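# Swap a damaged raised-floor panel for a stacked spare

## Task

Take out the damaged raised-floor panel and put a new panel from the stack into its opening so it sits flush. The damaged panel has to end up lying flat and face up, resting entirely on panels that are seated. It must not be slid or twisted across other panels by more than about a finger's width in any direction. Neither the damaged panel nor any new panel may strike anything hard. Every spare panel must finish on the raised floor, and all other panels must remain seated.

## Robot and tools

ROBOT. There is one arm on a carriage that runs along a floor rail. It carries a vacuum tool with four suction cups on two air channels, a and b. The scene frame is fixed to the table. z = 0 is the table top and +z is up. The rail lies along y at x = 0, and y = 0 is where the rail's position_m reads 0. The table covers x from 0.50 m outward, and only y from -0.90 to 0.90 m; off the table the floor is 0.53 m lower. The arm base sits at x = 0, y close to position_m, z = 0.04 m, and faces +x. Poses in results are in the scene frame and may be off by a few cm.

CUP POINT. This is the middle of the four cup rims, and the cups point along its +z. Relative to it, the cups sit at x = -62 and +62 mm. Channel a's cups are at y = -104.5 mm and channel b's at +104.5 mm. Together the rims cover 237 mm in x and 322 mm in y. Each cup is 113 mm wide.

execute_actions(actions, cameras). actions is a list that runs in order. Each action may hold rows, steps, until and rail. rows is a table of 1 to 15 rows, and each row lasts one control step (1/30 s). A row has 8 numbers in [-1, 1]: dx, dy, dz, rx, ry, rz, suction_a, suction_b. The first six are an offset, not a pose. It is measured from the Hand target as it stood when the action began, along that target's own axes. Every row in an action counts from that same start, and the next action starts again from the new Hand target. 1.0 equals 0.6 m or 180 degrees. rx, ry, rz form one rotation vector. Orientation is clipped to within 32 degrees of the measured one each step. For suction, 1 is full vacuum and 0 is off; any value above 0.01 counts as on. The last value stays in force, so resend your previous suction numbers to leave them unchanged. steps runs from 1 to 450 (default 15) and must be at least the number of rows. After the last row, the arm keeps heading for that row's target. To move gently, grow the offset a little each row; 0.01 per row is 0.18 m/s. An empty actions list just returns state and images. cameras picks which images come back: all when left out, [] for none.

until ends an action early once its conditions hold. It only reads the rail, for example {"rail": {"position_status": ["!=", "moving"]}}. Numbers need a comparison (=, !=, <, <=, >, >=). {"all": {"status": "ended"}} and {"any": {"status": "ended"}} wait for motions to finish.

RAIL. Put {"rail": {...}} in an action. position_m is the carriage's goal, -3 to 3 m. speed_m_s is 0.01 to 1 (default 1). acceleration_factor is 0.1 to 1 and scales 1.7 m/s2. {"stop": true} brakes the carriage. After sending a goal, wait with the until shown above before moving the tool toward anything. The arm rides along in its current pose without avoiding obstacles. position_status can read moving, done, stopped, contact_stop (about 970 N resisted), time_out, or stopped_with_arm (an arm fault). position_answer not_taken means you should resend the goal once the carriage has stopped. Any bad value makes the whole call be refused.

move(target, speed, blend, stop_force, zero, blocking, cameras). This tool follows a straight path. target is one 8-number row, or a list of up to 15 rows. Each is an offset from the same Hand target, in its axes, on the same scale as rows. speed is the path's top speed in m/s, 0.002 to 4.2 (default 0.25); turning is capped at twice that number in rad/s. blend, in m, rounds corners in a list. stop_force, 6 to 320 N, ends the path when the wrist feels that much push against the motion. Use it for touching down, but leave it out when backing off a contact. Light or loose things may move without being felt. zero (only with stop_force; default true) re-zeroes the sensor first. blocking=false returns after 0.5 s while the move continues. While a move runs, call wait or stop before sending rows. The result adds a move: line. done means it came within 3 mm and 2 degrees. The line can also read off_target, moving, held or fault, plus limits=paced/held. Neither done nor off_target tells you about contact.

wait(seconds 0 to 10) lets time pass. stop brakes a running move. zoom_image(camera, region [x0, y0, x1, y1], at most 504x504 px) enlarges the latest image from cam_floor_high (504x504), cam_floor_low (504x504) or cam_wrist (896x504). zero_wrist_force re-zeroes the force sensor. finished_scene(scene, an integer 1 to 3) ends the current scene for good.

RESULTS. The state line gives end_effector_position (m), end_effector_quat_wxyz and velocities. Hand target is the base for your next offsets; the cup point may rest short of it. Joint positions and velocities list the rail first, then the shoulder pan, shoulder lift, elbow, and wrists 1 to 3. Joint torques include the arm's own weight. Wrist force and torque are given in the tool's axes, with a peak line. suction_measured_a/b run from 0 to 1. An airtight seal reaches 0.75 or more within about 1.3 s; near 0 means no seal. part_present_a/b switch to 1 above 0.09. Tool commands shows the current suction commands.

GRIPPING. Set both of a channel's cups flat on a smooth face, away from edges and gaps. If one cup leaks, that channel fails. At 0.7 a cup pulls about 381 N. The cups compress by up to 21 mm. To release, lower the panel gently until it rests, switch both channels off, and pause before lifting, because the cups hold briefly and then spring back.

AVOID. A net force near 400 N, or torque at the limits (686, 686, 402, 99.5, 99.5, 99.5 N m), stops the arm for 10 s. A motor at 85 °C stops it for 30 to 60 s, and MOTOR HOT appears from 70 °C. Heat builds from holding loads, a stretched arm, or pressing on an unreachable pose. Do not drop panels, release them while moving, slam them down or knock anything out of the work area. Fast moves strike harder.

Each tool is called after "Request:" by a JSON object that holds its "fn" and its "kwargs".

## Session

Request:
{"fn": "execute_actions", "kwargs": {"actions": []}}

Request:
{"fn": "zoom_image", "kwargs": {"camera": "cam_floor_high", "region": [50, 80, 450, 420]}}

Scene clock: 0.00 s.
end_effector_position=(+0.8500, -0.9028, +0.4400) suction_measured_a=0.00 part_present_a=0 suction_measured_b=0.00 part_present_b=0 end_effector_quat_wxyz=(+0.000, +0.000, +1.000, +0.000)
Joint positions: [-0.903 -0.239 -1.498 2.092 -2.165 -1.571 1.332]
Joint velocities: within noise
Joint torques (N m): no reading
Wrist force (N): no reading
Wrist torque (N m): no reading
Wrist force, peak (N): no reading
Hand target: +0.8500, -0.9028, +0.4400; +0.000, +0.000, +1.000, +0.000
Tool commands: tool/suction_a=+0.0 tool/suction_b=+0.0
rail: position_m=-0.903 position_status=done

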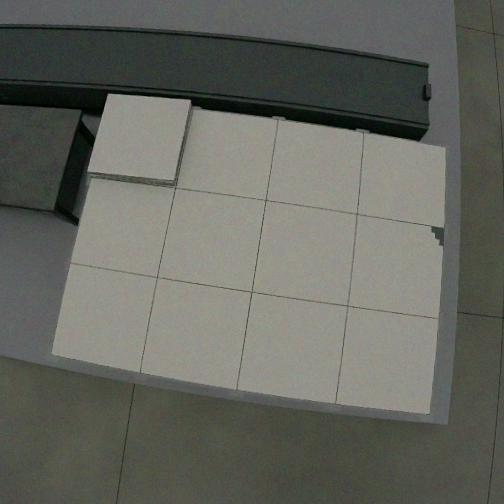

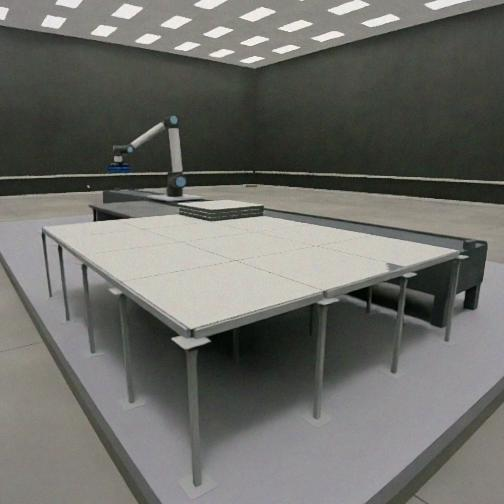

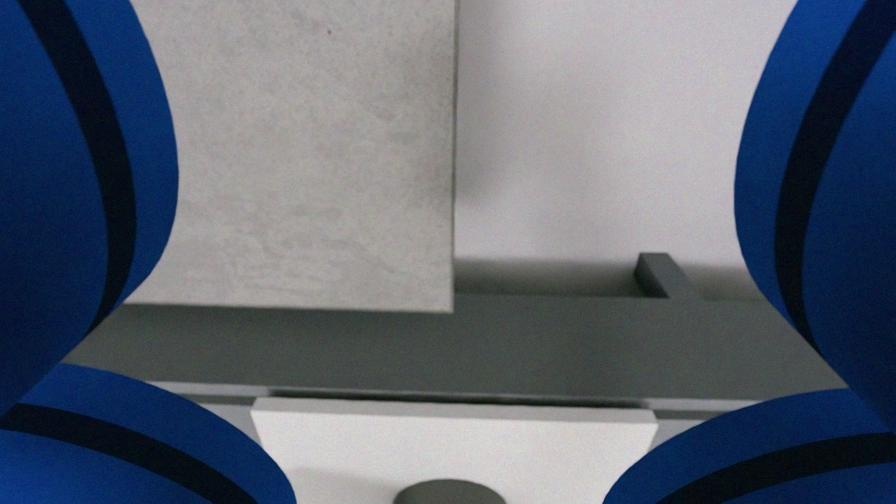

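Scaled by 1.260 from the camera's 504x504 image, which has a finer 720x720 frame.

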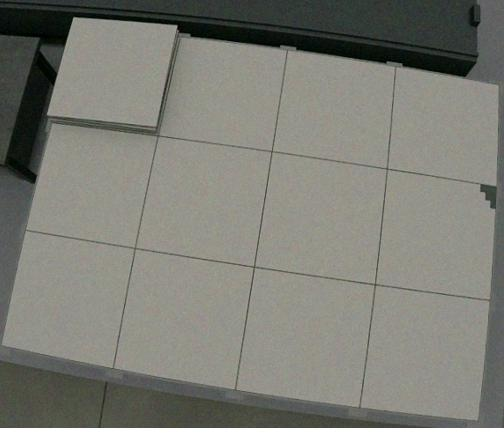

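Request:
{"fn": "execute_actions", "kwargs": {"actions": [{"rail":{"position_m":3.0},"steps":30}], "cameras": []}}

Request:
{"fn": "execute_actions", "kwargs": {"actions": [{"steps":250,"until":{"rail":{"position_status":["!=","moving"]}}}], "cameras": []}}

Request:
{"fn": "move", "kwargs": {"target": [-0.8333,0.4133,0.1417,0,0,0,0,0], "speed": 0.4}}

Request:
{"fn": "zoom_image", "kwargs": {"camera": "cam_wrist", "region": [150, 250, 450, 450]}}

Request:
{"fn": "zoom_image", "kwargs": {"camera": "cam_wrist", "region": [500, 250, 800, 450]}}

Scene clock: 21.70 s.
end_effector_position=(+0.8500, +2.7714, +0.4400) suction_measured_a=0.00 part_present_a=0 suction_measured_b=0.00 part_present_b=0 end_effector_quat_wxyz=(+0.000, +0.000, +1.000, +0.000) end_effector_velocity=(+0.000, +0.881, +0.000) end_effector_angular_velocity=(+0.002, +0.000, +0.000)
Joint positions: [2.771 -0.239 -1.498 2.092 -2.165 -1.571 1.332]
Joint velocities: [0.88 0 0 0 0 0.002 0]
Joint torques (N m): [-11.91 -93.11 -81.25 -10.43 -0.29 0.99]
Wrist force (N): [-0.4 4.4 0.0]
Wrist torque (N m): [0.43 0.05 0.00]
Wrist force, peak (N): [-0.2 -5.6 -0.1]
Hand target: +0.8500, +2.7714, +0.4400; +0.000, +0.000, +1.000, +0.000
Tool commands: tool/suction_a=+0.0 tool/suction_b=+0.0
rail: position_m=2.771 position_m_goal=3.000 position_status=moving position_answer=taken
not at rest: the robot was still moving 3 seconds after this call's last action.
No camera images: "cameras" was empty.

Scene clock: 22.57 s.
end_effector_position=(+0.8500, +3.0000, +0.4400) suction_measured_a=0.00 part_present_a=0 suction_measured_b=0.00 part_present_b=0 end_effector_quat_wxyz=(+0.000, +0.000, +1.000, +0.000)
Joint positions: [3 -0.239 -1.498 2.092 -2.165 -1.571 1.332]
Joint velocities: within noise
Joint torques (N m): [-16.84 -94.21 -81.47 -10.77 -0.15 0.28]
Wrist force (N): [-0.1 -0.7 -0.1]
Wrist torque (N m): [-0.09 0.01 0.00]
Wrist force, peak (N): [-0.7 4.9 -0.4]
Hand target: +0.8500, +3.0000, +0.4400; +0.000, +0.000, +1.000, +0.000
Tool commands: tool/suction_a=+0.0 tool/suction_b=+0.0
rail: position_m=3.000 position_status=done
No camera images: "cameras" was empty.

Scene clock: 24.80 s.
end_effector_position=(+1.3498, +3.2479, +0.3550) suction_measured_a=0.00 part_present_a=0 suction_measured_b=0.00 part_present_b=0 end_effector_quat_wxyz=(+0.000, +0.000, +1.000, +0.000)
Joint positions: [3 0.035 -0.898 1.333 -2.006 -1.571 1.605]
Joint velocities: within noise
Joint torques (N m): [13.29 -210 -101.34 -5.25 -4.11 6.66]
Wrist force (N): [-0.6 -0.4 0.6]
Wrist torque (N m): [-0.08 0.01 0.05]
Wrist force, peak (N): [-3.9 1.7 0.7]
Hand target: +1.3500, +3.2480, +0.3550; +0.000, +0.000, +1.000, +0.000
Off the commanded pose: 0.000 m, 0 deg.
rail: position_m=3.000 position_status=done
move: done

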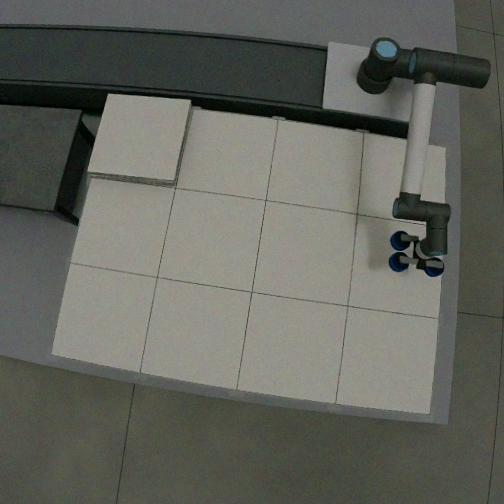

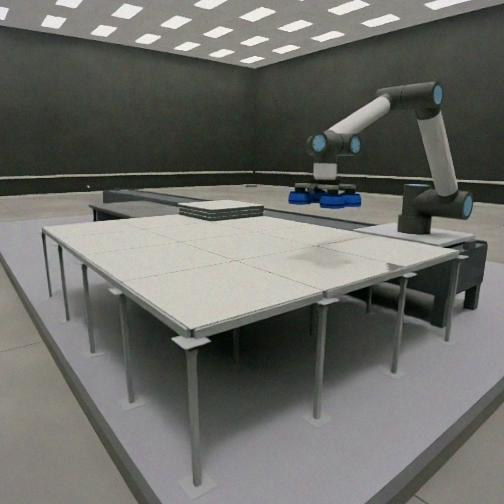

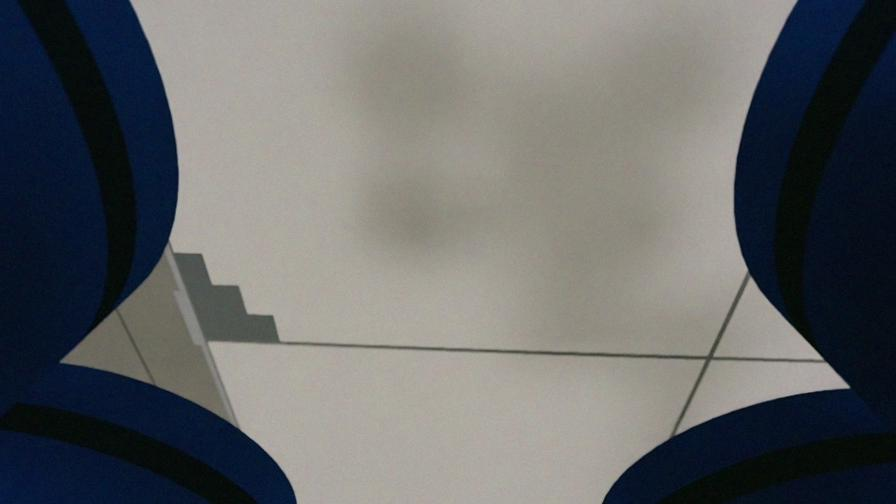

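Scaled by 1.680 from the camera's 896x504 image, which has a finer 1280x720 frame.

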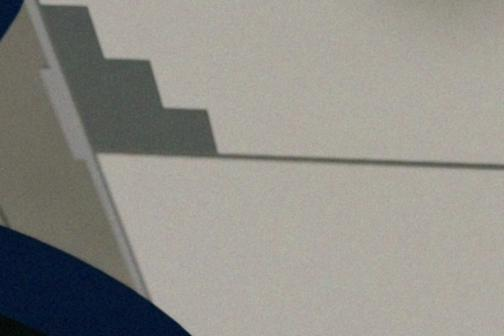

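Scaled by 1.680 from the camera's 896x504 image, which has a finer 1280x720 frame.

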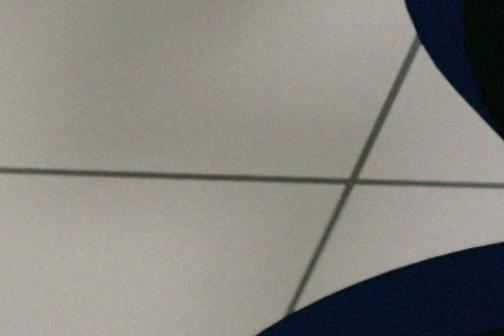

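Request:
{"fn": "move", "kwargs": {"target": [-0.015,0,0.425,0,0,0,0,0], "speed": 0.3, "cameras": []}}

Request:
{"fn": "move", "kwargs": {"target": [0,0,0.2,0,0,0,0,0], "speed": 0.02, "stop_force": 20, "cameras": []}}

Request:
{"fn": "execute_actions", "kwargs": {"actions": [{"rows":[[0,0,0,0,0,0,1,1]],"steps":45}], "cameras": []}}

Request:
{"fn": "move", "kwargs": {"target": [0,0,-0.16,0,0,0,1,1], "speed": 0.07, "cameras": ["cam_floor_high"]}}

Scene clock: 35.47 s.
end_effector_position=(+1.3589, +3.2479, +0.1003) suction_measured_a=0.00 part_present_a=0 suction_measured_b=0.00 part_present_b=0 end_effector_quat_wxyz=(+0.000, +0.000, +1.000, +0.000)
Joint positions: [3 0.034 -0.728 1.414 -2.256 -1.571 1.605]
Joint velocities: within noise
Joint torques (N m): [7.79 -214.06 -92.76 -15.03 -0.12 0.1]
Wrist force (N): [-0.5 -0.7 -0.3]
Wrist torque (N m): [-0.08 0.02 0.08]
Wrist force, peak (N): [-0.7 -1.1 -4.4]
Hand target: +1.3590, +3.2480, +0.1000; +0.000, +0.000, +1.000, +0.000
Off the commanded pose: 0.000 m, 0 deg.
rail: position_m=3.000 position_status=done
move: done
No camera images: "cameras" was empty.

Scene clock: 39.23 s.
end_effector_position=(+1.3590, +3.2480, +0.0575) suction_measured_a=0.00 part_present_a=0 suction_measured_b=0.00 part_present_b=0 end_effector_quat_wxyz=(+0.000, +0.000, +1.000, +0.000)
Joint positions: [3 0.034 -0.696 1.42 -2.295 -1.571 1.605]
Joint velocities: within noise
Joint torques (N m): [7.49 -245.47 -77.28 -4.26 3.78 6.67]
Wrist force (N): [3.3 -0.9 -18.6]
Wrist torque (N m): [-0.03 -0.11 0.08]
Wrist force, peak (N): [4.3 -0.1 -25.3]
Hand target: +1.3590, +3.2480, +0.0575; +0.000, +0.000, +1.000, +0.000 (not the last commanded pose)
Off the commanded pose: 0.078 m, 0 deg.
rail: position_m=3.000 position_status=done
move: contact
No camera images: "cameras" was empty.

Scene clock: 40.93 s.
end_effector_position=(+1.3590, +3.2480, +0.0575) suction_measured_a=0.89 part_present_a=1 suction_measured_b=0.91 part_present_b=1 end_effector_quat_wxyz=(+0.000, +0.000, +1.000, +0.000)
Joint positions: [3 0.034 -0.696 1.42 -2.295 -1.571 1.605]
Joint velocities: within noise
Joint torques (N m): [-14.36 -453.52 -182.84 -39.68 -4.14 -5.84]
Wrist force (N): [5.5 1.7 32.7]
Wrist torque (N m): [-0.08 0.13 0.06]
Wrist force, peak (N): [-28.6 -5.2 158.8]
Hand target: +1.3590, +3.2480, +0.0575; +0.000, +0.000, +1.000, +0.000
Off the commanded pose: 0.000 m, 0 deg.
rail: position_m=3.000 position_status=done
No camera images: "cameras" was empty.

Scene clock: 42.73 s.
end_effector_position=(+1.3590, +3.2480, +0.1532) suction_measured_a=0.89 part_present_a=1 suction_measured_b=0.91 part_present_b=1 end_effector_quat_wxyz=(+0.000, +0.000, +1.000, +0.000)
Joint positions: [3 0.034 -0.766 1.402 -2.207 -1.571 1.605]
Joint velocities: within noise
Joint torques (N m): [-13.31 -447.1 -196.9 -30.69 -3.09 -3.91]
Wrist force (N): [5.2 1.6 32.1]
Wrist torque (N m): [-0.08 0.16 0.08]
Wrist force, peak (N): [4.7 2.3 41.0]
Hand target: +1.3590, +3.2480, +0.1535; +0.000, +0.000, +1.000, +0.000
Off the commanded pose: 0.000 m, 0 deg.
rail: position_m=3.000 position_status=done
move: done
Images, in order (width x height): cam_floor_high 504x504.

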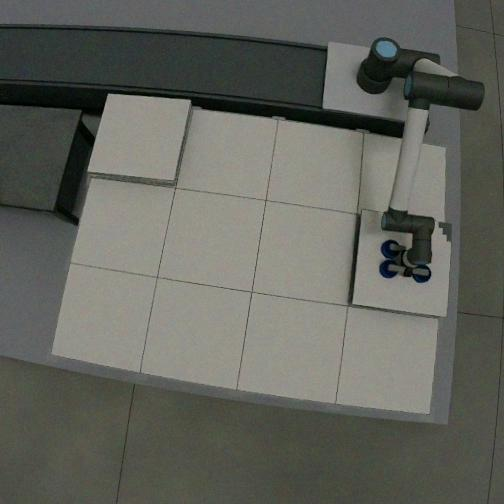

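Request:
{"fn": "execute_actions", "kwargs": {"actions": [{"rail":{"position_m":2.25,"acceleration_factor":0.7},"steps":200,"until":{"rail":{"position_status":["!=","moving"]}}}], "cameras": []}}

Request:
{"fn": "move", "kwargs": {"target": [0,0,0.1125,0,0,0,1,1], "speed": 0.1, "cameras": ["cam_floor_high"]}}

Request:
{"fn": "move", "kwargs": {"target": [0,0,0.08,0,0,0,1,1], "speed": 0.01, "stop_force": 20, "cameras": []}}

Request:
{"fn": "move", "kwargs": {"target": [0,0,0.03,0,0,0,1,1], "speed": 0.003, "stop_force": 100, "cameras": []}}

Request:
{"fn": "execute_actions", "kwargs": {"actions": [{"rows":[[0,0,0,0,0,0,0,0],[0,0,0,0,0,0,0,0],[0,0,-0.001,0,0,0,0,0],[0,0,-0.002,0,0,0,0,0],[0,0,-0.004,0,0,0,0,0],[0,0,-0.006,0,0,0,0,0],[0,0,-0.008,0,0,0,0,0],[0,0,-0.01,0,0,0,0,0],[0,0,-0.012,0,0,0,0,0],[0,0,-0.014,0,0,0,0,0]],"steps":40}], "cameras": []}}

Scene clock: 50.53 s.
end_effector_position=(+1.3590, +2.4983, +0.1535) suction_measured_a=0.89 part_present_a=1 suction_measured_b=0.91 part_present_b=1 end_effector_quat_wxyz=(+0.000, +0.000, +1.000, +0.000)
Joint positions: [2.25 0.035 -0.767 1.402 -2.206 -1.571 1.605]
Joint velocities: within noise
Joint torques (N m): [-13.23 -447.27 -180.17 -33.11 -3.96 -3.75]
Wrist force (N): [5.0 1.3 32.7]
Wrist torque (N m): [-0.12 0.17 0.05]
Wrist force, peak (N): [2.2 -42.3 32.7]
Hand target: +1.3590, +2.4980, +0.1535; +0.000, +0.000, +1.000, +0.000
Tool commands: tool/suction_a=+1.0 tool/suction_b=+1.0
Off the commanded pose: 0.000 m, 0 deg.
rail: position_m=2.250 position_status=done
No camera images: "cameras" was empty.

Scene clock: 51.70 s.
end_effector_position=(+1.3590, +2.4980, +0.0863) suction_measured_a=0.89 part_present_a=1 suction_measured_b=0.91 part_present_b=1 end_effector_quat_wxyz=(+0.000, +0.000, +1.000, +0.000)
Joint positions: [2.25 0.034 -0.718 1.416 -2.27 -1.571 1.605]
Joint velocities: within noise
Joint torques (N m): [-16.3 -402.49 -161.05 -40.44 -3.88 -4.88]
Wrist force (N): [6.8 1.5 32.4]
Wrist torque (N m): [-0.11 -0.07 0.08]
Wrist force, peak (N): [8.3 0.9 44.1]
Hand target: +1.3590, +2.4980, +0.0860; +0.000, +0.000, +1.000, +0.000
Off the commanded pose: 0.000 m, 0 deg.
rail: position_m=2.250 position_status=done
move: done
Images, in order (width x height): cam_floor_high 504x504.

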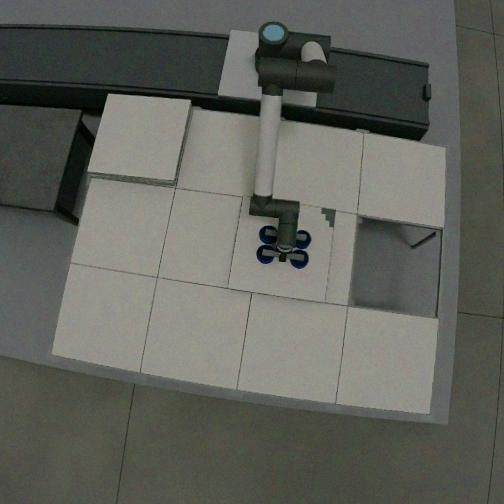

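Scene clock: 54.23 s.
end_effector_position=(+1.3591, +2.4980, +0.0741) suction_measured_a=0.89 part_present_a=1 suction_measured_b=0.91 part_present_b=1 end_effector_quat_wxyz=(+0.000, +0.000, +1.000, +0.000)
Joint positions: [2.25 0.034 -0.708 1.418 -2.281 -1.571 1.605]
Joint velocities: within noise
Joint torques (N m): [-12.73 -423.23 -152.22 -22.78 8.46 -3.92]
Wrist force (N): [1.4 -0.3 15.8]
Wrist torque (N m): [4.25 -4.79 -0.65]
Wrist force, peak (N): [7.1 1.5 32.8]
Hand target: +1.3591, +2.4980, +0.0741; +0.000, +0.000, +1.000, +0.000 (not the last commanded pose)
Off the commanded pose: 0.036 m, 0 deg.
rail: position_m=2.250 position_status=done
move: contact
No camera images: "cameras" was empty.

Scene clock: 55.63 s.
end_effector_position=(+1.3593, +2.4980, +0.0728) suction_measured_a=0.89 part_present_a=1 suction_measured_b=0.91 part_present_b=1 end_effector_quat_wxyz=(+0.000, +0.000, +1.000, +0.000)
Joint positions: [2.25 0.034 -0.707 1.418 -2.283 -1.571 1.605]
Joint velocities: within noise
Joint torques (N m): [-9.49 -287.79 -115.17 -21.96 8.52 -3.43]
Wrist force (N): [49.0 -1.6 -94.5]
Wrist torque (N m): [8.28 -1.26 2.11]
Wrist force, peak (N): [49.0 -1.6 -94.5]
Hand target: +1.3593, +2.4980, +0.0729; +0.000, +0.000, +1.000, +0.000 (not the last commanded pose)
Off the commanded pose: 0.017 m, 0 deg.
rail: position_m=2.250 position_status=done
move: contact
No camera images: "cameras" was empty.

Scene clock: 57.17 s.
end_effector_position=(+1.3593, +2.4980, +0.0812) suction_measured_a=0.00 part_present_a=0 suction_measured_b=0.00 part_present_b=0 end_effector_quat_wxyz=(+0.000, +0.000, +1.000, +0.000)
Joint positions: [2.25 0.034 -0.714 1.417 -2.275 -1.571 1.605]
Joint velocities: within noise
Joint torques (N m): [-8.21 -149.1 -35.83 4.91 -4.08 -3.27]
Wrist force (N): [24.1 5.6 -94.6]
Wrist torque (N m): [0.89 -1.52 0.93]
Wrist force, peak (N): [43.0 1.1 -201.1]
Hand target: +1.3593, +2.4980, +0.0813; +0.000, +0.000, +1.000, +0.000
Off the commanded pose: 0.000 m, 0 deg.
rail: position_m=2.250 position_status=done
No camera images: "cameras" was empty.

Request:
{"fn": "move", "kwargs": {"target": [[0,0,-0.04,0,0,0,0,0],[0.2,0,-0.35,0,0,0,0,0],[0.85,-0.1633,-0.631,0,0,0,0,0]], "speed": [0.06,0.35,0.45], "blend": [0.01,0.08,0], "cameras": []}}

Request:
{"fn": "execute_actions", "kwargs": {"actions": [{"rail":{"position_m":1.311,"acceleration_factor":1},"steps":200,"until":{"rail":{"position_status":["!=","moving"]}}}], "cameras": []}}

Request:
{"fn": "move", "kwargs": {"target": [0.2067,0,0,0,0,0,0,0], "speed": 0.3}}

Request:
{"fn": "zoom_image", "kwargs": {"camera": "cam_wrist", "region": [150, 250, 450, 450]}}

Request:
{"fn": "zoom_image", "kwargs": {"camera": "cam_wrist", "region": [500, 250, 800, 450]}}

Scene clock: 66.90 s.
end_effector_position=(+0.8491, +2.4001, +0.4593) suction_measured_a=0.00 part_present_a=0 suction_measured_b=0.00 part_present_b=0 end_effector_quat_wxyz=(+0.000, +0.000, +1.000, +0.000)
Joint positions: [2.25 -0.06 -1.498 2.061 -2.134 -1.571 1.511]
Joint velocities: within noise
Joint torques (N m): [-22.26 -120.04 -72.58 -6.02 3.8 -5.76]
Wrist force (N): [8.4 3.3 -0.2]
Wrist torque (N m): [0.42 -1.15 0.05]
Wrist force, peak (N): [24.1 5.2 -94.5]
Hand target: +0.8489, +2.4000, +0.4594; +0.000, +0.000, +1.000, +0.000
Off the commanded pose: 0.000 m, 0 deg.
rail: position_m=2.250 position_status=done
move: done
No camera images: "cameras" was empty.

Scene clock: 68.80 s.
end_effector_position=(+0.8489, +1.4610, +0.4594) suction_measured_a=0.00 part_present_a=0 suction_measured_b=0.00 part_present_b=0 end_effector_quat_wxyz=(+0.000, +0.000, +1.000, +0.000)
Joint positions: [1.311 -0.06 -1.499 2.061 -2.134 -1.571 1.51]
Joint velocities: within noise
Joint torques (N m): [12.43 -118.66 -80.23 -7.18 -3.47 -5.49]
Wrist force (N): [8.3 3.1 -0.5]
Wrist torque (N m): [0.40 -1.14 0.05]
Wrist force, peak (N): [9.3 7.8 0.1]
Hand target: +0.8489, +1.4610, +0.4594; +0.000, +0.000, +1.000, +0.000
Tool commands: tool/suction_a=+0.0 tool/suction_b=+0.0
Off the commanded pose: 0.000 m, 0 deg.
rail: position_m=1.311 position_status=done
No camera images: "cameras" was empty.

Scene clock: 69.90 s.
end_effector_position=(+0.7252, +1.4610, +0.4593) suction_measured_a=0.00 part_present_a=0 suction_measured_b=0.00 part_present_b=0 end_effector_quat_wxyz=(+0.000, +0.000, +1.000, +0.000)
Joint positions: [1.311 -0.071 -1.644 2.207 -2.134 -1.571 1.5]
Joint velocities: within noise
Joint torques (N m): [-22.8 -86.48 -63.85 -5.37 4.16 -5.79]
Wrist force (N): [8.6 2.7 -0.4]
Wrist torque (N m): [0.37 -1.15 0.04]
Wrist force, peak (N): [12.3 3.5 -0.3]
Hand target: +0.7249, +1.4610, +0.4593; +0.000, +0.000, +1.000, +0.000
Off the commanded pose: 0.000 m, 0 deg.
rail: position_m=1.311 position_status=done
move: done

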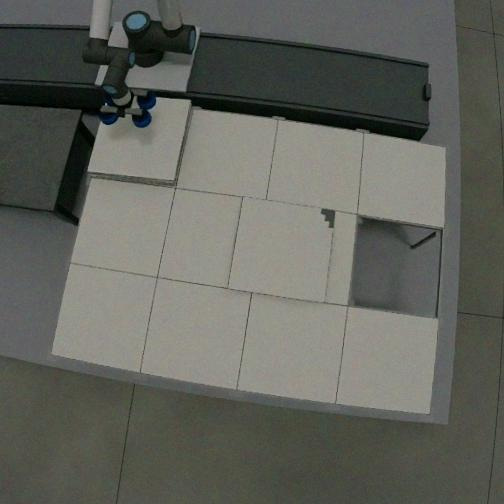

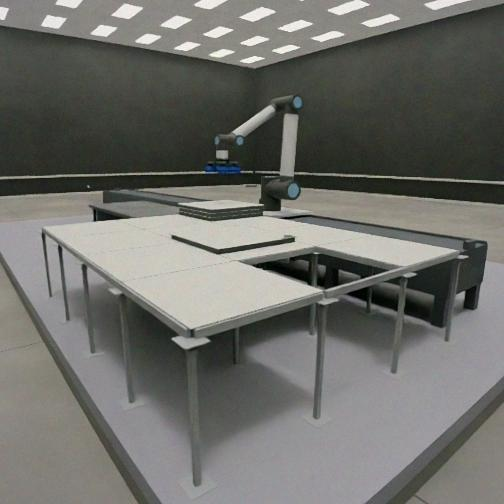

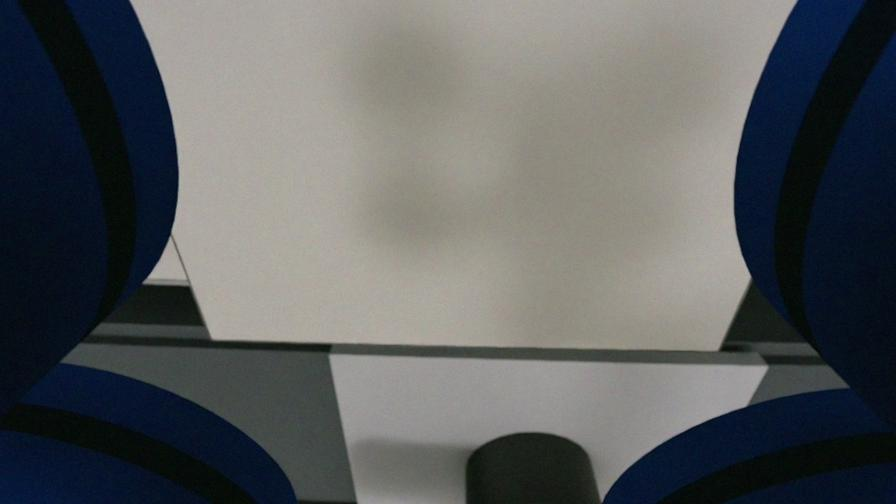

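Scaled by 1.680 from the camera's 896x504 image, which has a finer 1280x720 frame.

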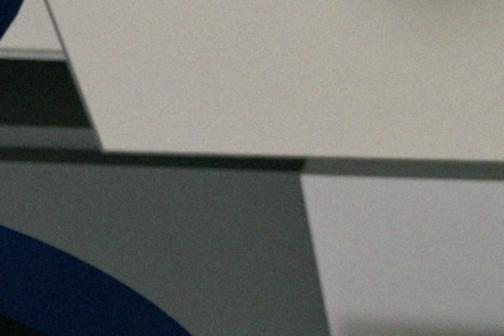

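Scaled by 1.680 from the camera's 896x504 image, which has a finer 1280x720 frame.

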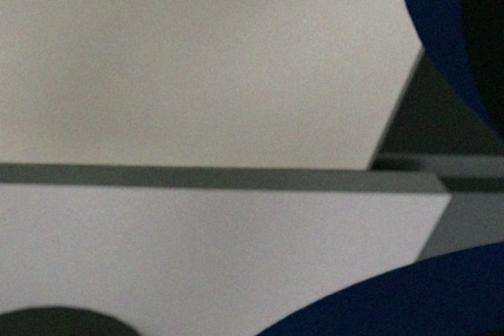

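Request:
{"fn": "move", "kwargs": {"target": [-0.0262,-0.0067,0.445,0,0,-0.00735,0,0], "speed": 0.3, "cameras": []}}

Request:
{"fn": "zero_wrist_force", "kwargs": {}}

Request:
{"fn": "move", "kwargs": {"target": [0,0,0.16,0,0,0,0,0], "speed": 0.02, "stop_force": 20, "cameras": []}}

Request:
{"fn": "execute_actions", "kwargs": {"actions": [{"rows":[[0,0,0,0,0,0,1,1]],"steps":45}], "cameras": []}}

Request:
{"fn": "move", "kwargs": {"target": [0,0,-0.1,0,0,0,1,1], "speed": 0.07, "cameras": []}}

Request:
{"fn": "execute_actions", "kwargs": {"actions": [{"rail":{"position_m":3.0,"acceleration_factor":0.6},"steps":200,"until":{"rail":{"position_status":["!=","moving"]}}}], "cameras": []}}

Scene clock: 86.63 s.
end_effector_position=(+0.7409, +1.4570, +0.1924) suction_measured_a=0.00 part_present_a=0 suction_measured_b=0.00 part_present_b=0 end_effector_quat_wxyz=(+0.000, -0.012, +1.000, +0.000)
Joint positions: [1.311 -0.075 -1.329 2.38 -2.623 -1.571 1.473]
Joint velocities: within noise
Joint torques (N m): [14.11 -76.99 -37.9 -14.75 -0.88 -5.48]
Wrist force (N): [8.8 3.7 -0.2]
Wrist torque (N m): [0.46 -1.20 0.06]
Wrist force, peak (N): [9.0 3.2 -4.5]
Hand target: +0.7409, +1.4570, +0.1923; +0.000, -0.012, +1.000, +0.000
Off the commanded pose: 0.000 m, 0 deg.
rail: position_m=1.311 position_status=done
move: done
No camera images: "cameras" was empty.

Wrist force sensor zeroed.

Scene clock: 89.47 s.
end_effector_position=(+0.7409, +1.4570, +0.1621) suction_measured_a=0.00 part_present_a=0 suction_measured_b=0.00 part_present_b=0 end_effector_quat_wxyz=(+0.000, -0.012, +1.000, +0.000)
Joint positions: [1.311 -0.075 -1.283 2.393 -2.682 -1.571 1.473]
Joint velocities: within noise
Joint torques (N m): [6.08 -116.84 -52.89 -4.34 3.31 -5.62]
Wrist force (N, zeroed by zero_wrist_force): [1.1 -0.5 -18.2]
Wrist torque (N m, zeroed by zero_wrist_force): [-0.03 0.14 0.01]
Wrist force, peak (N, zeroed by zero_wrist_force): [1.4 -0.1 -25.7]
Hand target: +0.7409, +1.4570, +0.1621; +0.001, -0.012, +1.000, +0.000 (not the last commanded pose)
Off the commanded pose: 0.066 m, 0 deg.
rail: position_m=1.311 position_status=done
move: contact
No camera images: "cameras" was empty.

Scene clock: 91.17 s.
end_effector_position=(+0.7409, +1.4570, +0.1621) suction_measured_a=0.89 part_present_a=1 suction_measured_b=0.91 part_present_b=1 end_effector_quat_wxyz=(+0.001, -0.012, +1.000, +0.000)
Joint positions: [1.311 -0.075 -1.283 2.393 -2.682 -1.571 1.473]
Joint velocities: within noise
Joint torques (N m): [-20.97 -192.72 -117.25 -39.03 -4.65 6.81]
Wrist force (N, zeroed by zero_wrist_force): [-3.0 -6.7 39.6]
Wrist torque (N m, zeroed by zero_wrist_force): [-1.57 -0.30 0.00]
Wrist force, peak (N, zeroed by zero_wrist_force): [2.9 -8.5 148.5]
Hand target: +0.7409, +1.4570, +0.1621; +0.001, -0.012, +1.000, +0.000
Off the commanded pose: 0.000 m, 0 deg.
rail: position_m=1.311 position_status=done
No camera images: "cameras" was empty.

Scene clock: 92.53 s.
end_effector_position=(+0.7409, +1.4570, +0.2219) suction_measured_a=0.89 part_present_a=1 suction_measured_b=0.91 part_present_b=1 end_effector_quat_wxyz=(+0.000, -0.012, +1.000, +0.000)
Joint positions: [1.311 -0.075 -1.371 2.365 -2.566 -1.571 1.473]
Joint velocities: within noise
Joint torques (N m): [0.2 -228.76 -147.86 -30.64 -1.93 4.74]
Wrist force (N, zeroed by zero_wrist_force): [-3.1 -6.4 38.8]
Wrist torque (N m, zeroed by zero_wrist_force): [-1.51 -0.26 -0.02]
Wrist force, peak (N, zeroed by zero_wrist_force): [-2.9 -6.8 47.4]
Hand target: +0.7409, +1.4570, +0.2221; +0.001, -0.012, +1.000, +0.000
Off the commanded pose: 0.000 m, 0 deg.
rail: position_m=1.311 position_status=done
move: done
No camera images: "cameras" was empty.

Scene clock: 95.53 s.
end_effector_position=(+0.7409, +3.1459, +0.2221) suction_measured_a=0.89 part_present_a=1 suction_measured_b=0.91 part_present_b=1 end_effector_quat_wxyz=(+0.001, -0.012, +1.000, +0.000)
Joint positions: [3 -0.075 -1.371 2.365 -2.566 -1.571 1.473]
Joint velocities: within noise
Joint torques (N m): [-13.68 -216.24 -135.53 -32.71 -0.09 -5.07]
Wrist force (N, zeroed by zero_wrist_force): [-2.2 -6.7 39.4]
Wrist torque (N m, zeroed by zero_wrist_force): [-1.55 -0.40 -0.01]
Wrist force, peak (N, zeroed by zero_wrist_force): [-3.9 -45.0 40.0]
Hand target: +0.7409, +3.1460, +0.2221; +0.001, -0.012, +1.000, +0.000
Tool commands: tool/suction_a=+1.0 tool/suction_b=+1.0
Off the commanded pose: 0.000 m, 0 deg.
rail: position_m=3.000 position_status=done
No camera images: "cameras" was empty.

Request:
{"fn": "move", "kwargs": {"target": [-0.97,0.1418,0.05,0,0,0.00735,1,1], "speed": 0.25, "cameras": []}}

Scene clock: 102.57 s.
end_effector_position=(+1.3206, +3.2444, +0.1927) suction_measured_a=0.89 part_present_a=1 suction_measured_b=0.91 part_present_b=1 end_effector_quat_wxyz=(+0.000, +0.000, +1.000, +0.000)
Joint positions: [3 0.033 -0.831 1.465 -2.206 -1.571 1.604]
Joint velocities: within noise
Joint torques (N m): [15.67 -400.6 -203.13 -28.55 -4.49 6.75]
Wrist force (N, zeroed by zero_wrist_force): [-2.2 -6.9 38.8]
Wrist torque (N m, zeroed by zero_wrist_force): [-1.57 -0.47 0.02]
Wrist force, peak (N, zeroed by zero_wrist_force): [-22.3 -3.7 40.7]
Hand target: +1.3208, +3.2445, +0.1927; +0.001, +0.000, +1.000, +0.000
Off the commanded pose: 0.000 m, 0 deg.
rail: position_m=3.000 position_status=done
move: done
No camera images: "cameras" was empty.

Request:
{"fn": "move", "kwargs": {"target": [[-0.0725,0.0017,0.05,0,0.0004,0,1,1],[-0.0725,0.0017,0.183,0,0.0004,0,1,1]], "speed": 0.12, "blend": [0.02,0], "cameras": ["cam_floor_high"]}}

Request:
{"fn": "move", "kwargs": {"target": [0,0,0.12,0,0,0,1,1], "speed": 0.012, "stop_force": 22, "cameras": []}}

Scene clock: 107.40 s.
end_effector_position=(+1.3644, +3.2455, +0.0833) suction_measured_a=0.89 part_present_a=1 suction_measured_b=0.91 part_present_b=1 end_effector_quat_wxyz=(+0.000, +0.000, +1.000, +0.000)
Joint positions: [3 0.033 -0.711 1.407 -2.267 -1.571 1.603]
Joint velocities: within noise
Joint torques (N m): [-15.25 -417.08 -165.59 -40.4 3.21 -4.7]
Wrist force (N, zeroed by zero_wrist_force): [-1.8 -6.9 39.1]
Wrist torque (N m, zeroed by zero_wrist_force): [-1.56 -0.47 0.02]
Wrist force, peak (N, zeroed by zero_wrist_force): [0.3 -7.4 53.9]
Hand target: +1.3644, +3.2455, +0.0829; +0.000, +0.000, +1.000, +0.000
Off the commanded pose: 0.000 m, 0 deg.
rail: position_m=3.000 position_status=done
move: done
Images, in order (width x height): cam_floor_high 504x504.

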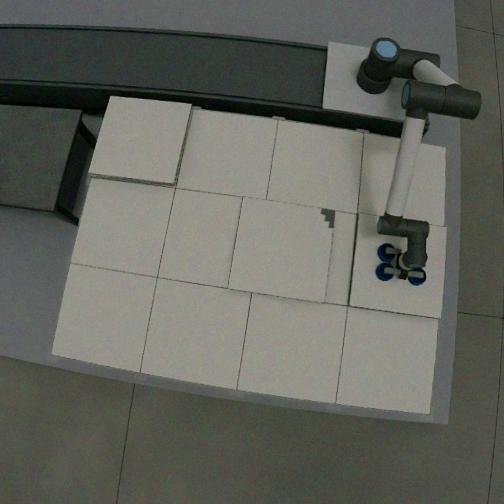

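Scene clock: 109.77 s.
end_effector_position=(+1.3645, +3.2455, +0.0697) suction_measured_a=0.89 part_present_a=1 suction_measured_b=0.91 part_present_b=1 end_effector_quat_wxyz=(+0.000, +0.000, +1.000, +0.000)
Joint positions: [3 0.033 -0.701 1.409 -2.279 -1.571 1.603]
Joint velocities: within noise
Joint torques (N m): [-1.26 -432.74 -166.17 -25.07 -5.32 -0.34]
Wrist force (N, zeroed by zero_wrist_force): [11.4 -12.3 17.6]
Wrist torque (N m, zeroed by zero_wrist_force): [-6.19 -6.39 -1.63]
Wrist force, peak (N, zeroed by zero_wrist_force): [-2.2 -7.0 39.9]
Hand target: +1.3645, +3.2455, +0.0697; +0.000, +0.000, +1.000, +0.000 (not the last commanded pose)
Off the commanded pose: 0.059 m, 0 deg.
rail: position_m=3.000 position_status=done
move: contact
No camera images: "cameras" was empty.

Request:
{"fn": "move", "kwargs": {"target": [[0,0,-0.008,0,0,0,1,1],[0.0042,0,-0.008,0,0,-0.0006,1,1]], "speed": 0.03, "cameras": []}}

Request:
{"fn": "move", "kwargs": {"target": [0,0,0.12,0,0,0,1,1], "speed": 0.012, "stop_force": 22, "cameras": []}}

Scene clock: 115.47 s.
end_effector_position=(+1.3621, +3.2454, +0.0745) suction_measured_a=0.89 part_present_a=1 suction_measured_b=0.91 part_present_b=1 end_effector_quat_wxyz=(+0.000, -0.001, +1.000, +0.000)
Joint positions: [3 0.033 -0.706 1.413 -2.277 -1.571 1.602]
Joint velocities: within noise
Joint torques (N m): [6.2 -451.16 -156.18 -40.87 2.46 -4.78]
Wrist force (N, zeroed by zero_wrist_force): [-1.6 -5.6 38.9]
Wrist torque (N m, zeroed by zero_wrist_force): [-1.37 -0.48 0.02]
Wrist force, peak (N, zeroed by zero_wrist_force): [-0.8 -7.3 41.1]
Hand target: +1.3620, +3.2455, +0.0745; +0.000, -0.001, +1.000, +0.000
Off the commanded pose: 0.000 m, 0 deg.
rail: position_m=3.000 position_status=done
move: done
No camera images: "cameras" was empty.

Scene clock: 119.43 s.
end_effector_position=(+1.3620, +3.2455, +0.0423) suction_measured_a=0.89 part_present_a=1 suction_measured_b=0.91 part_present_b=1 end_effector_quat_wxyz=(+0.000, -0.001, +1.000, +0.000)
Joint positions: [3 0.033 -0.681 1.417 -2.306 -1.571 1.601]
Joint velocities: within noise
Joint torques (N m): [4.36 -431.33 -141.06 -21.14 3.46 -5.56]
Wrist force (N, zeroed by zero_wrist_force): [-6.1 -8.3 19.5]
Wrist torque (N m, zeroed by zero_wrist_force): [3.11 -5.50 -0.19]
Wrist force, peak (N, zeroed by zero_wrist_force): [-1.4 -5.7 40.0]
Hand target: +1.3620, +3.2455, +0.0423; +0.000, -0.001, +1.000, +0.000 (not the last commanded pose)
Off the commanded pose: 0.040 m, 0 deg.
rail: position_m=3.000 position_status=done
move: contact
No camera images: "cameras" was empty.

Request:
{"fn": "move", "kwargs": {"target": [0.002,0.001,0.05,0,0,0,1,1], "speed": 0.004, "stop_force": 70, "cameras": []}}

Scene clock: 124.50 s.
end_effector_position=(+1.3622, +3.2455, +0.0410) suction_measured_a=0.89 part_present_a=1 suction_measured_b=0.91 part_present_b=1 end_effector_quat_wxyz=(+0.000, -0.001, +1.000, +0.000)
Joint positions: [3 0.033 -0.68 1.417 -2.308 -1.571 1.601]
Joint velocities: within noise
Joint torques (N m): [4.75 -330.88 -122.37 -13.57 8.47 -0.64]
Wrist force (N, zeroed by zero_wrist_force): [28.1 -3.8 -59.6]
Wrist torque (N m, zeroed by zero_wrist_force): [12.05 -10.08 4.31]
Wrist force, peak (N, zeroed by zero_wrist_force): [28.6 -3.7 -60.0]
Hand target: +1.3622, +3.2455, +0.0410; +0.000, -0.001, +1.000, +0.000 (not the last commanded pose)
Off the commanded pose: 0.029 m, 0 deg.
rail: position_m=3.000 position_status=done
move: contact
No camera images: "cameras" was empty.

Request:
{"fn": "execute_actions", "kwargs": {"actions": [{"rows":[[0,0,0,0,0,0,0,0],[0,0,0,0,0,0,0,0],[0,0,-0.001,0,0,0,0,0],[0,0,-0.002,0,0,0,0,0],[0,0,-0.004,0,0,0,0,0],[0,0,-0.006,0,0,0,0,0],[0,0,-0.008,0,0,0,0,0],[0,0,-0.01,0,0,0,0,0],[0,0,-0.012,0,0,0,0,0],[0,0,-0.014,0,0,0,0,0]],"steps":40}], "cameras": []}}

Request:
{"fn": "move", "kwargs": {"target": [[0,0,-0.05,0,0,0,0,0],[0.0203,0.0042,-0.509,0,0,0.0006,0,0]], "speed": [0.08,0.3], "blend": [0.01,0], "cameras": ["cam_wrist"]}}

Request:
{"fn": "zoom_image", "kwargs": {"camera": "cam_wrist", "region": [160, 260, 280, 380]}}

Request:
{"fn": "zoom_image", "kwargs": {"camera": "cam_wrist", "region": [650, 260, 770, 380]}}

Scene clock: 131.17 s.
end_effector_position=(+1.3621, +3.2455, +0.0494) suction_measured_a=0.00 part_present_a=0 suction_measured_b=0.00 part_present_b=0 end_effector_quat_wxyz=(+0.000, -0.001, +1.000, +0.000)
Joint positions: [3 0.033 -0.687 1.416 -2.301 -1.571 1.601]
Joint velocities: within noise
Joint torques (N m): [-44.61 -202.27 -50.07 2.74 -7.61 -1.18]
Wrist force (N, zeroed by zero_wrist_force): [-4.0 11.4 -53.7]
Wrist torque (N m, zeroed by zero_wrist_force): [0.03 0.00 -0.94]
Wrist force, peak (N, zeroed by zero_wrist_force): [18.4 9.3 -172.6]
Hand target: +1.3622, +3.2455, +0.0494; +0.000, -0.001, +1.000, +0.000
Off the commanded pose: 0.000 m, 0 deg.
rail: position_m=3.000 position_status=done
No camera images: "cameras" was empty.

Scene clock: 133.10 s.
end_effector_position=(+1.3497, +3.2480, +0.3545) suction_measured_a=0.00 part_present_a=0 suction_measured_b=0.00 part_present_b=0 end_effector_quat_wxyz=(+0.000, +0.000, +1.000, +0.000)
Joint positions: [3 0.035 -0.898 1.333 -2.007 -1.571 1.606]
Joint velocities: within noise
Joint torques (N m): [14.14 -249.32 -103.28 -5.37 0.37 7.04]
Wrist force (N, zeroed by zero_wrist_force): [-3.2 -6.6 -0.1]
Wrist torque (N m, zeroed by zero_wrist_force): [-0.87 0.38 -0.01]
Wrist force, peak (N, zeroed by zero_wrist_force): [-3.7 11.5 -53.4]
Hand target: +1.3497, +3.2480, +0.3548; +0.000, +0.000, +1.000, +0.000
Off the commanded pose: 0.000 m, 0 deg.
rail: position_m=3.000 position_status=done
move: done
Images, in order (width x height): cam_wrist 896x504.

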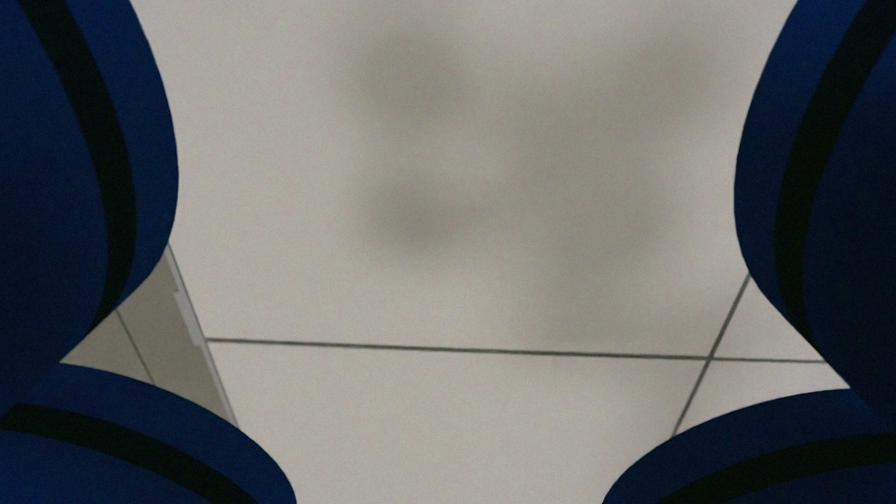

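Scaled by 4.200 from the camera's 896x504 image, which has a finer 1280x720 frame.

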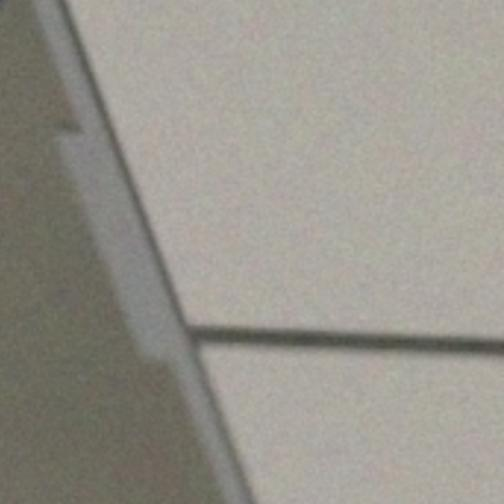

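Scaled by 4.200 from the camera's 896x504 image, which has a finer 1280x720 frame.

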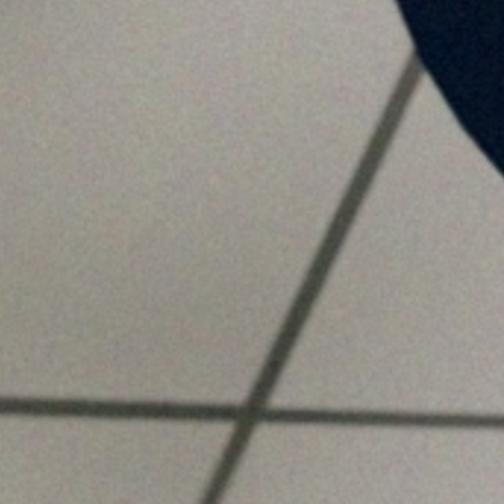

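Request:
{"fn": "zoom_image", "kwargs": {"camera": "cam_wrist", "region": [195, 320, 235, 360]}}

Request:
{"fn": "zoom_image", "kwargs": {"camera": "cam_wrist", "region": [690, 335, 730, 375]}}

Request:
{"fn": "zoom_image", "kwargs": {"camera": "cam_wrist", "region": [715, 275, 755, 315]}}

Scaled by 12.600 from the camera's 896x504 image, which has a finer 1280x720 frame.

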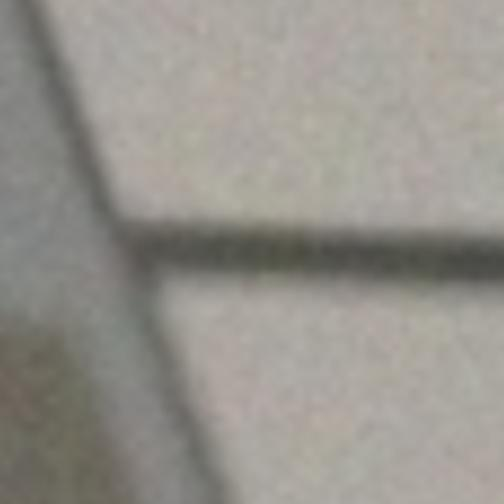

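Scaled by 12.600 from the camera's 896x504 image, which has a finer 1280x720 frame.

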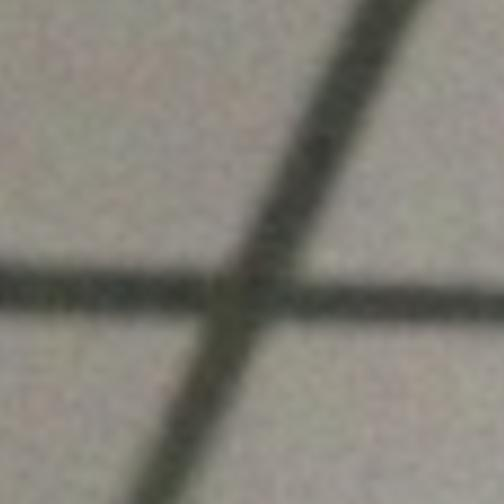

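Scaled by 12.600 from the camera's 896x504 image, which has a finer 1280x720 frame.

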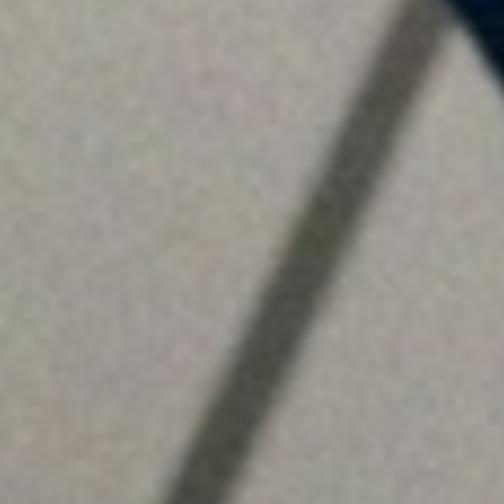

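Request:
{"fn": "move", "kwargs": {"target": [-0.0208,-0.0042,0.475,0,0,0,0,0], "speed": 0.3, "cameras": []}}

Request:
{"fn": "zero_wrist_force", "kwargs": {}}

Request:
{"fn": "move", "kwargs": {"target": [0,0,0.1,0,0,0,0,0], "speed": 0.015, "stop_force": 20, "cameras": []}}

Request:
{"fn": "execute_actions", "kwargs": {"actions": [{"rows":[[0,0,0,0,0,0,1,1]],"steps":45}], "cameras": []}}

Request:
{"fn": "move", "kwargs": {"target": [[0,0,-0.006,0,0,0,1,1],[0.0027,-0.0012,-0.006,0,0,-0.0003,1,1]], "speed": 0.03, "cameras": []}}

Request:
{"fn": "move", "kwargs": {"target": [0,0,0.12,0,0,0,1,1], "speed": 0.01, "stop_force": 22, "cameras": []}}

Scene clock: 151.97 s.
end_effector_position=(+1.3624, +3.2454, +0.0701) suction_measured_a=0.00 part_present_a=0 suction_measured_b=0.00 part_present_b=0 end_effector_quat_wxyz=(+0.000, +0.000, +1.000, +0.000)
Joint positions: [3 0.033 -0.703 1.413 -2.282 -1.571 1.603]
Joint velocities: within noise
Joint torques (N m): [-18.8 -219.6 -90.11 -14.37 0.39 -5.79]
Wrist force (N, zeroed by zero_wrist_force): [-2.6 -7.0 0.0]
Wrist torque (N m, zeroed by zero_wrist_force): [-0.90 0.33 0.01]
Wrist force, peak (N, zeroed by zero_wrist_force): [-2.9 -7.1 -3.7]
Hand target: +1.3624, +3.2455, +0.0698; +0.000, +0.000, +1.000, +0.000
Off the commanded pose: 0.000 m, 0 deg.
rail: position_m=3.000 position_status=done
move: done
No camera images: "cameras" was empty.

Wrist force sensor zeroed.

Scene clock: 154.33 s.
end_effector_position=(+1.3625, +3.2454, +0.0592) suction_measured_a=0.00 part_present_a=0 suction_measured_b=0.00 part_present_b=0 end_effector_quat_wxyz=(+0.000, +0.000, +1.000, +0.000)
Joint positions: [3 0.033 -0.694 1.414 -2.292 -1.571 1.603]
Joint velocities: within noise
Joint torques (N m): [-15 -245.48 -76.39 -4.47 3.54 -5.25]
Wrist force (N, zeroed by zero_wrist_force): [4.8 0.9 -18.5]
Wrist torque (N m, zeroed by zero_wrist_force): [0.21 -0.33 0.02]
Wrist force, peak (N, zeroed by zero_wrist_force): [6.0 0.5 -23.3]
Hand target: +1.3625, +3.2454, +0.0592; +0.000, +0.000, +1.000, +0.000 (not the last commanded pose)
Off the commanded pose: 0.049 m, 0 deg.
rail: position_m=3.000 position_status=done
move: contact
No camera images: "cameras" was empty.

Scene clock: 156.03 s.
end_effector_position=(+1.3625, +3.2454, +0.0592) suction_measured_a=0.89 part_present_a=1 suction_measured_b=0.91 part_present_b=1 end_effector_quat_wxyz=(+0.000, +0.000, +1.000, +0.000)
Joint positions: [3 0.033 -0.694 1.414 -2.292 -1.571 1.603]
Joint velocities: within noise
Joint torques (N m): [8.21 -462.46 -186.91 -39.94 -4.34 6.61]
Wrist force (N, zeroed by zero_wrist_force): [-6.5 5.1 39.2]
Wrist torque (N m, zeroed by zero_wrist_force): [0.15 1.19 0.01]
Wrist force, peak (N, zeroed by zero_wrist_force): [-1.6 0.8 153.7]
Hand target: +1.3625, +3.2454, +0.0592; +0.000, +0.000, +1.000, +0.000
Off the commanded pose: 0.000 m, 0 deg.
rail: position_m=3.000 position_status=done
No camera images: "cameras" was empty.

Scene clock: 156.77 s.
end_effector_position=(+1.3610, +3.2449, +0.0628) suction_measured_a=0.89 part_present_a=1 suction_measured_b=0.91 part_present_b=1 end_effector_quat_wxyz=(+0.000, +0.000, +1.000, +0.000)
Joint positions: [3 0.032 -0.699 1.417 -2.29 -1.571 1.602]
Joint velocities: within noise
Joint torques (N m): [-23.15 -459.84 -163.19 -42.71 -4 -4.41]
Wrist force (N, zeroed by zero_wrist_force): [-6.3 4.9 39.3]
Wrist torque (N m, zeroed by zero_wrist_force): [0.12 1.20 0.00]
Wrist force, peak (N, zeroed by zero_wrist_force): [-6.6 5.3 41.0]
Hand target: +1.3609, +3.2447, +0.0628; +0.000, +0.000, +1.000, +0.000
Off the commanded pose: 0.000 m, 0 deg.
rail: position_m=3.000 position_status=done
move: done
No camera images: "cameras" was empty.

Scene clock: 160.17 s.
end_effector_position=(+1.3610, +3.2447, +0.0421) suction_measured_a=0.89 part_present_a=1 suction_measured_b=0.91 part_present_b=1 end_effector_quat_wxyz=(+0.001, +0.000, +1.000, +0.000)
Joint positions: [3 0.032 -0.682 1.42 -2.309 -1.571 1.602]
Joint velocities: within noise
Joint torques (N m): [-19.21 -429.19 -156.48 -25.99 9.39 -5.73]
Wrist force (N, zeroed by zero_wrist_force): [-3.1 6.4 16.1]
Wrist torque (N m, zeroed by zero_wrist_force): [7.26 -1.78 0.92]
Wrist force, peak (N, zeroed by zero_wrist_force): [-6.0 4.6 40.0]
Hand target: +1.3610, +3.2447, +0.0421; +0.001, +0.000, +1.000, +0.000 (not the last commanded pose)
Off the commanded pose: 0.051 m, 0 deg.
rail: position_m=3.000 position_status=done
move: contact
No camera images: "cameras" was empty.

Request:
{"fn": "move", "kwargs": {"target": [[0,0,-0.01,0,0,0,1,1],[0,0.0027,-0.01,0,0.0003,0,1,1]], "speed": 0.03, "cameras": []}}

Request:
{"fn": "move", "kwargs": {"target": [0,0,0.12,0,0,0,1,1], "speed": 0.01, "stop_force": 22, "cameras": []}}

Scene clock: 164.03 s.
end_effector_position=(+1.3609, +3.2460, +0.0479) suction_measured_a=0.89 part_present_a=1 suction_measured_b=0.91 part_present_b=1 end_effector_quat_wxyz=(+0.000, +0.000, +1.000, +0.000)
Joint positions: [3 0.033 -0.687 1.418 -2.302 -1.571 1.603]
Joint velocities: within noise
Joint torques (N m): [-1.79 -463.47 -195.66 -31.48 -3.76 6.7]
Wrist force (N, zeroed by zero_wrist_force): [-5.2 4.2 38.9]
Wrist torque (N m, zeroed by zero_wrist_force): [-0.09 1.04 -0.02]
Wrist force, peak (N, zeroed by zero_wrist_force): [-5.6 5.2 41.2]
Hand target: +1.3610, +3.2463, +0.0481; +0.000, +0.000, +1.000, +0.000
Off the commanded pose: 0.000 m, 0 deg.
rail: position_m=3.000 position_status=done
move: done
No camera images: "cameras" was empty.

Scene clock: 166.00 s.
end_effector_position=(+1.3610, +3.2463, +0.0413) suction_measured_a=0.89 part_present_a=1 suction_measured_b=0.91 part_present_b=1 end_effector_quat_wxyz=(+0.000, +0.000, +1.000, +0.000)
Joint positions: [3 0.033 -0.682 1.418 -2.308 -1.571 1.603]
Joint velocities: within noise
Joint torques (N m): [8.51 -442.42 -163.58 -33.79 -1.1 5.52]
Wrist force (N, zeroed by zero_wrist_force): [-8.2 4.3 18.7]
Wrist torque (N m, zeroed by zero_wrist_force): [2.60 7.28 0.25]
Wrist force, peak (N, zeroed by zero_wrist_force): [-5.3 3.2 40.0]
Hand target: +1.3610, +3.2463, +0.0414; +0.000, +0.000, +1.000, +0.000 (not the last commanded pose)
Off the commanded pose: 0.065 m, 0 deg.
rail: position_m=3.000 position_status=done
move: contact
No camera images: "cameras" was empty.

Request:
{"fn": "move", "kwargs": {"target": [[0,0,-0.008,0,0,0,1,1],[-0.0015,0.001,-0.008,0,0,0,1,1]], "speed": 0.03, "cameras": []}}

Request:
{"fn": "move", "kwargs": {"target": [0,0,0.12,0,0,0,1,1], "speed": 0.01, "stop_force": 22, "cameras": []}}

Scene clock: 169.60 s.
end_effector_position=(+1.3618, +3.2468, +0.0462) suction_measured_a=0.89 part_present_a=1 suction_measured_b=0.91 part_present_b=1 end_effector_quat_wxyz=(+0.000, +0.000, +1.000, +0.000)
Joint positions: [3 0.034 -0.685 1.416 -2.303 -1.571 1.603]
Joint velocities: within noise
Joint torques (N m): [14.74 -427.95 -187.38 -31.49 3.01 6.62]
Wrist force (N, zeroed by zero_wrist_force): [-6.1 1.4 38.7]
Wrist torque (N m, zeroed by zero_wrist_force): [-0.40 1.13 -0.02]
Wrist force, peak (N, zeroed by zero_wrist_force): [-5.4 3.6 40.6]
Hand target: +1.3619, +3.2469, +0.0462; +0.000, +0.000, +1.000, +0.000
Off the commanded pose: 0.000 m, 0 deg.
rail: position_m=3.000 position_status=done
move: done
No camera images: "cameras" was empty.

Scene clock: 171.97 s.
end_effector_position=(+1.3620, +3.2469, +0.0389) suction_measured_a=0.89 part_present_a=1 suction_measured_b=0.91 part_present_b=1 end_effector_quat_wxyz=(+0.000, +0.000, +1.000, +0.000)
Joint positions: [3 0.034 -0.679 1.417 -2.309 -1.571 1.604]
Joint velocities: within noise
Joint torques (N m): [3.97 -439 -164.57 -21.23 5.18 -0.88]
Wrist force (N, zeroed by zero_wrist_force): [-17.1 -1.1 26.5]
Wrist torque (N m, zeroed by zero_wrist_force): [4.27 -3.92 2.78]
Wrist force, peak (N, zeroed by zero_wrist_force): [-23.7 -1.2 36.5]
Hand target: +1.3620, +3.2469, +0.0389; +0.000, +0.000, +1.000, +0.000 (not the last commanded pose)
Off the commanded pose: 0.065 m, 0 deg.
rail: position_m=3.000 position_status=done
move: contact
No camera images: "cameras" was empty.

Request:
{"fn": "move", "kwargs": {"target": [0,0,0.05,0,0,0,1,1], "speed": 0.003, "stop_force": 105, "cameras": []}}

Scene clock: 175.00 s.
end_effector_position=(+1.3621, +3.2470, +0.0379) suction_measured_a=0.89 part_present_a=1 suction_measured_b=0.91 part_present_b=1 end_effector_quat_wxyz=(+0.000, +0.000, +1.000, +0.000)
Joint positions: [3 0.034 -0.678 1.417 -2.311 -1.571 1.604]
Joint velocities: within noise
Joint torques (N m): [-9.83 -306.69 -143.25 -29.93 8.16 -1.36]
Wrist force (N, zeroed by zero_wrist_force): [84.3 -11.3 -89.3]
Wrist torque (N m, zeroed by zero_wrist_force): [5.98 -7.43 3.61]
Wrist force, peak (N, zeroed by zero_wrist_force): [85.0 -11.4 -90.0]
Hand target: +1.3621, +3.2470, +0.0379; +0.000, +0.000, +1.000, +0.000 (not the last commanded pose)
Off the commanded pose: 0.029 m, 0 deg.
rail: position_m=3.000 position_status=done
move: contact
No camera images: "cameras" was empty.


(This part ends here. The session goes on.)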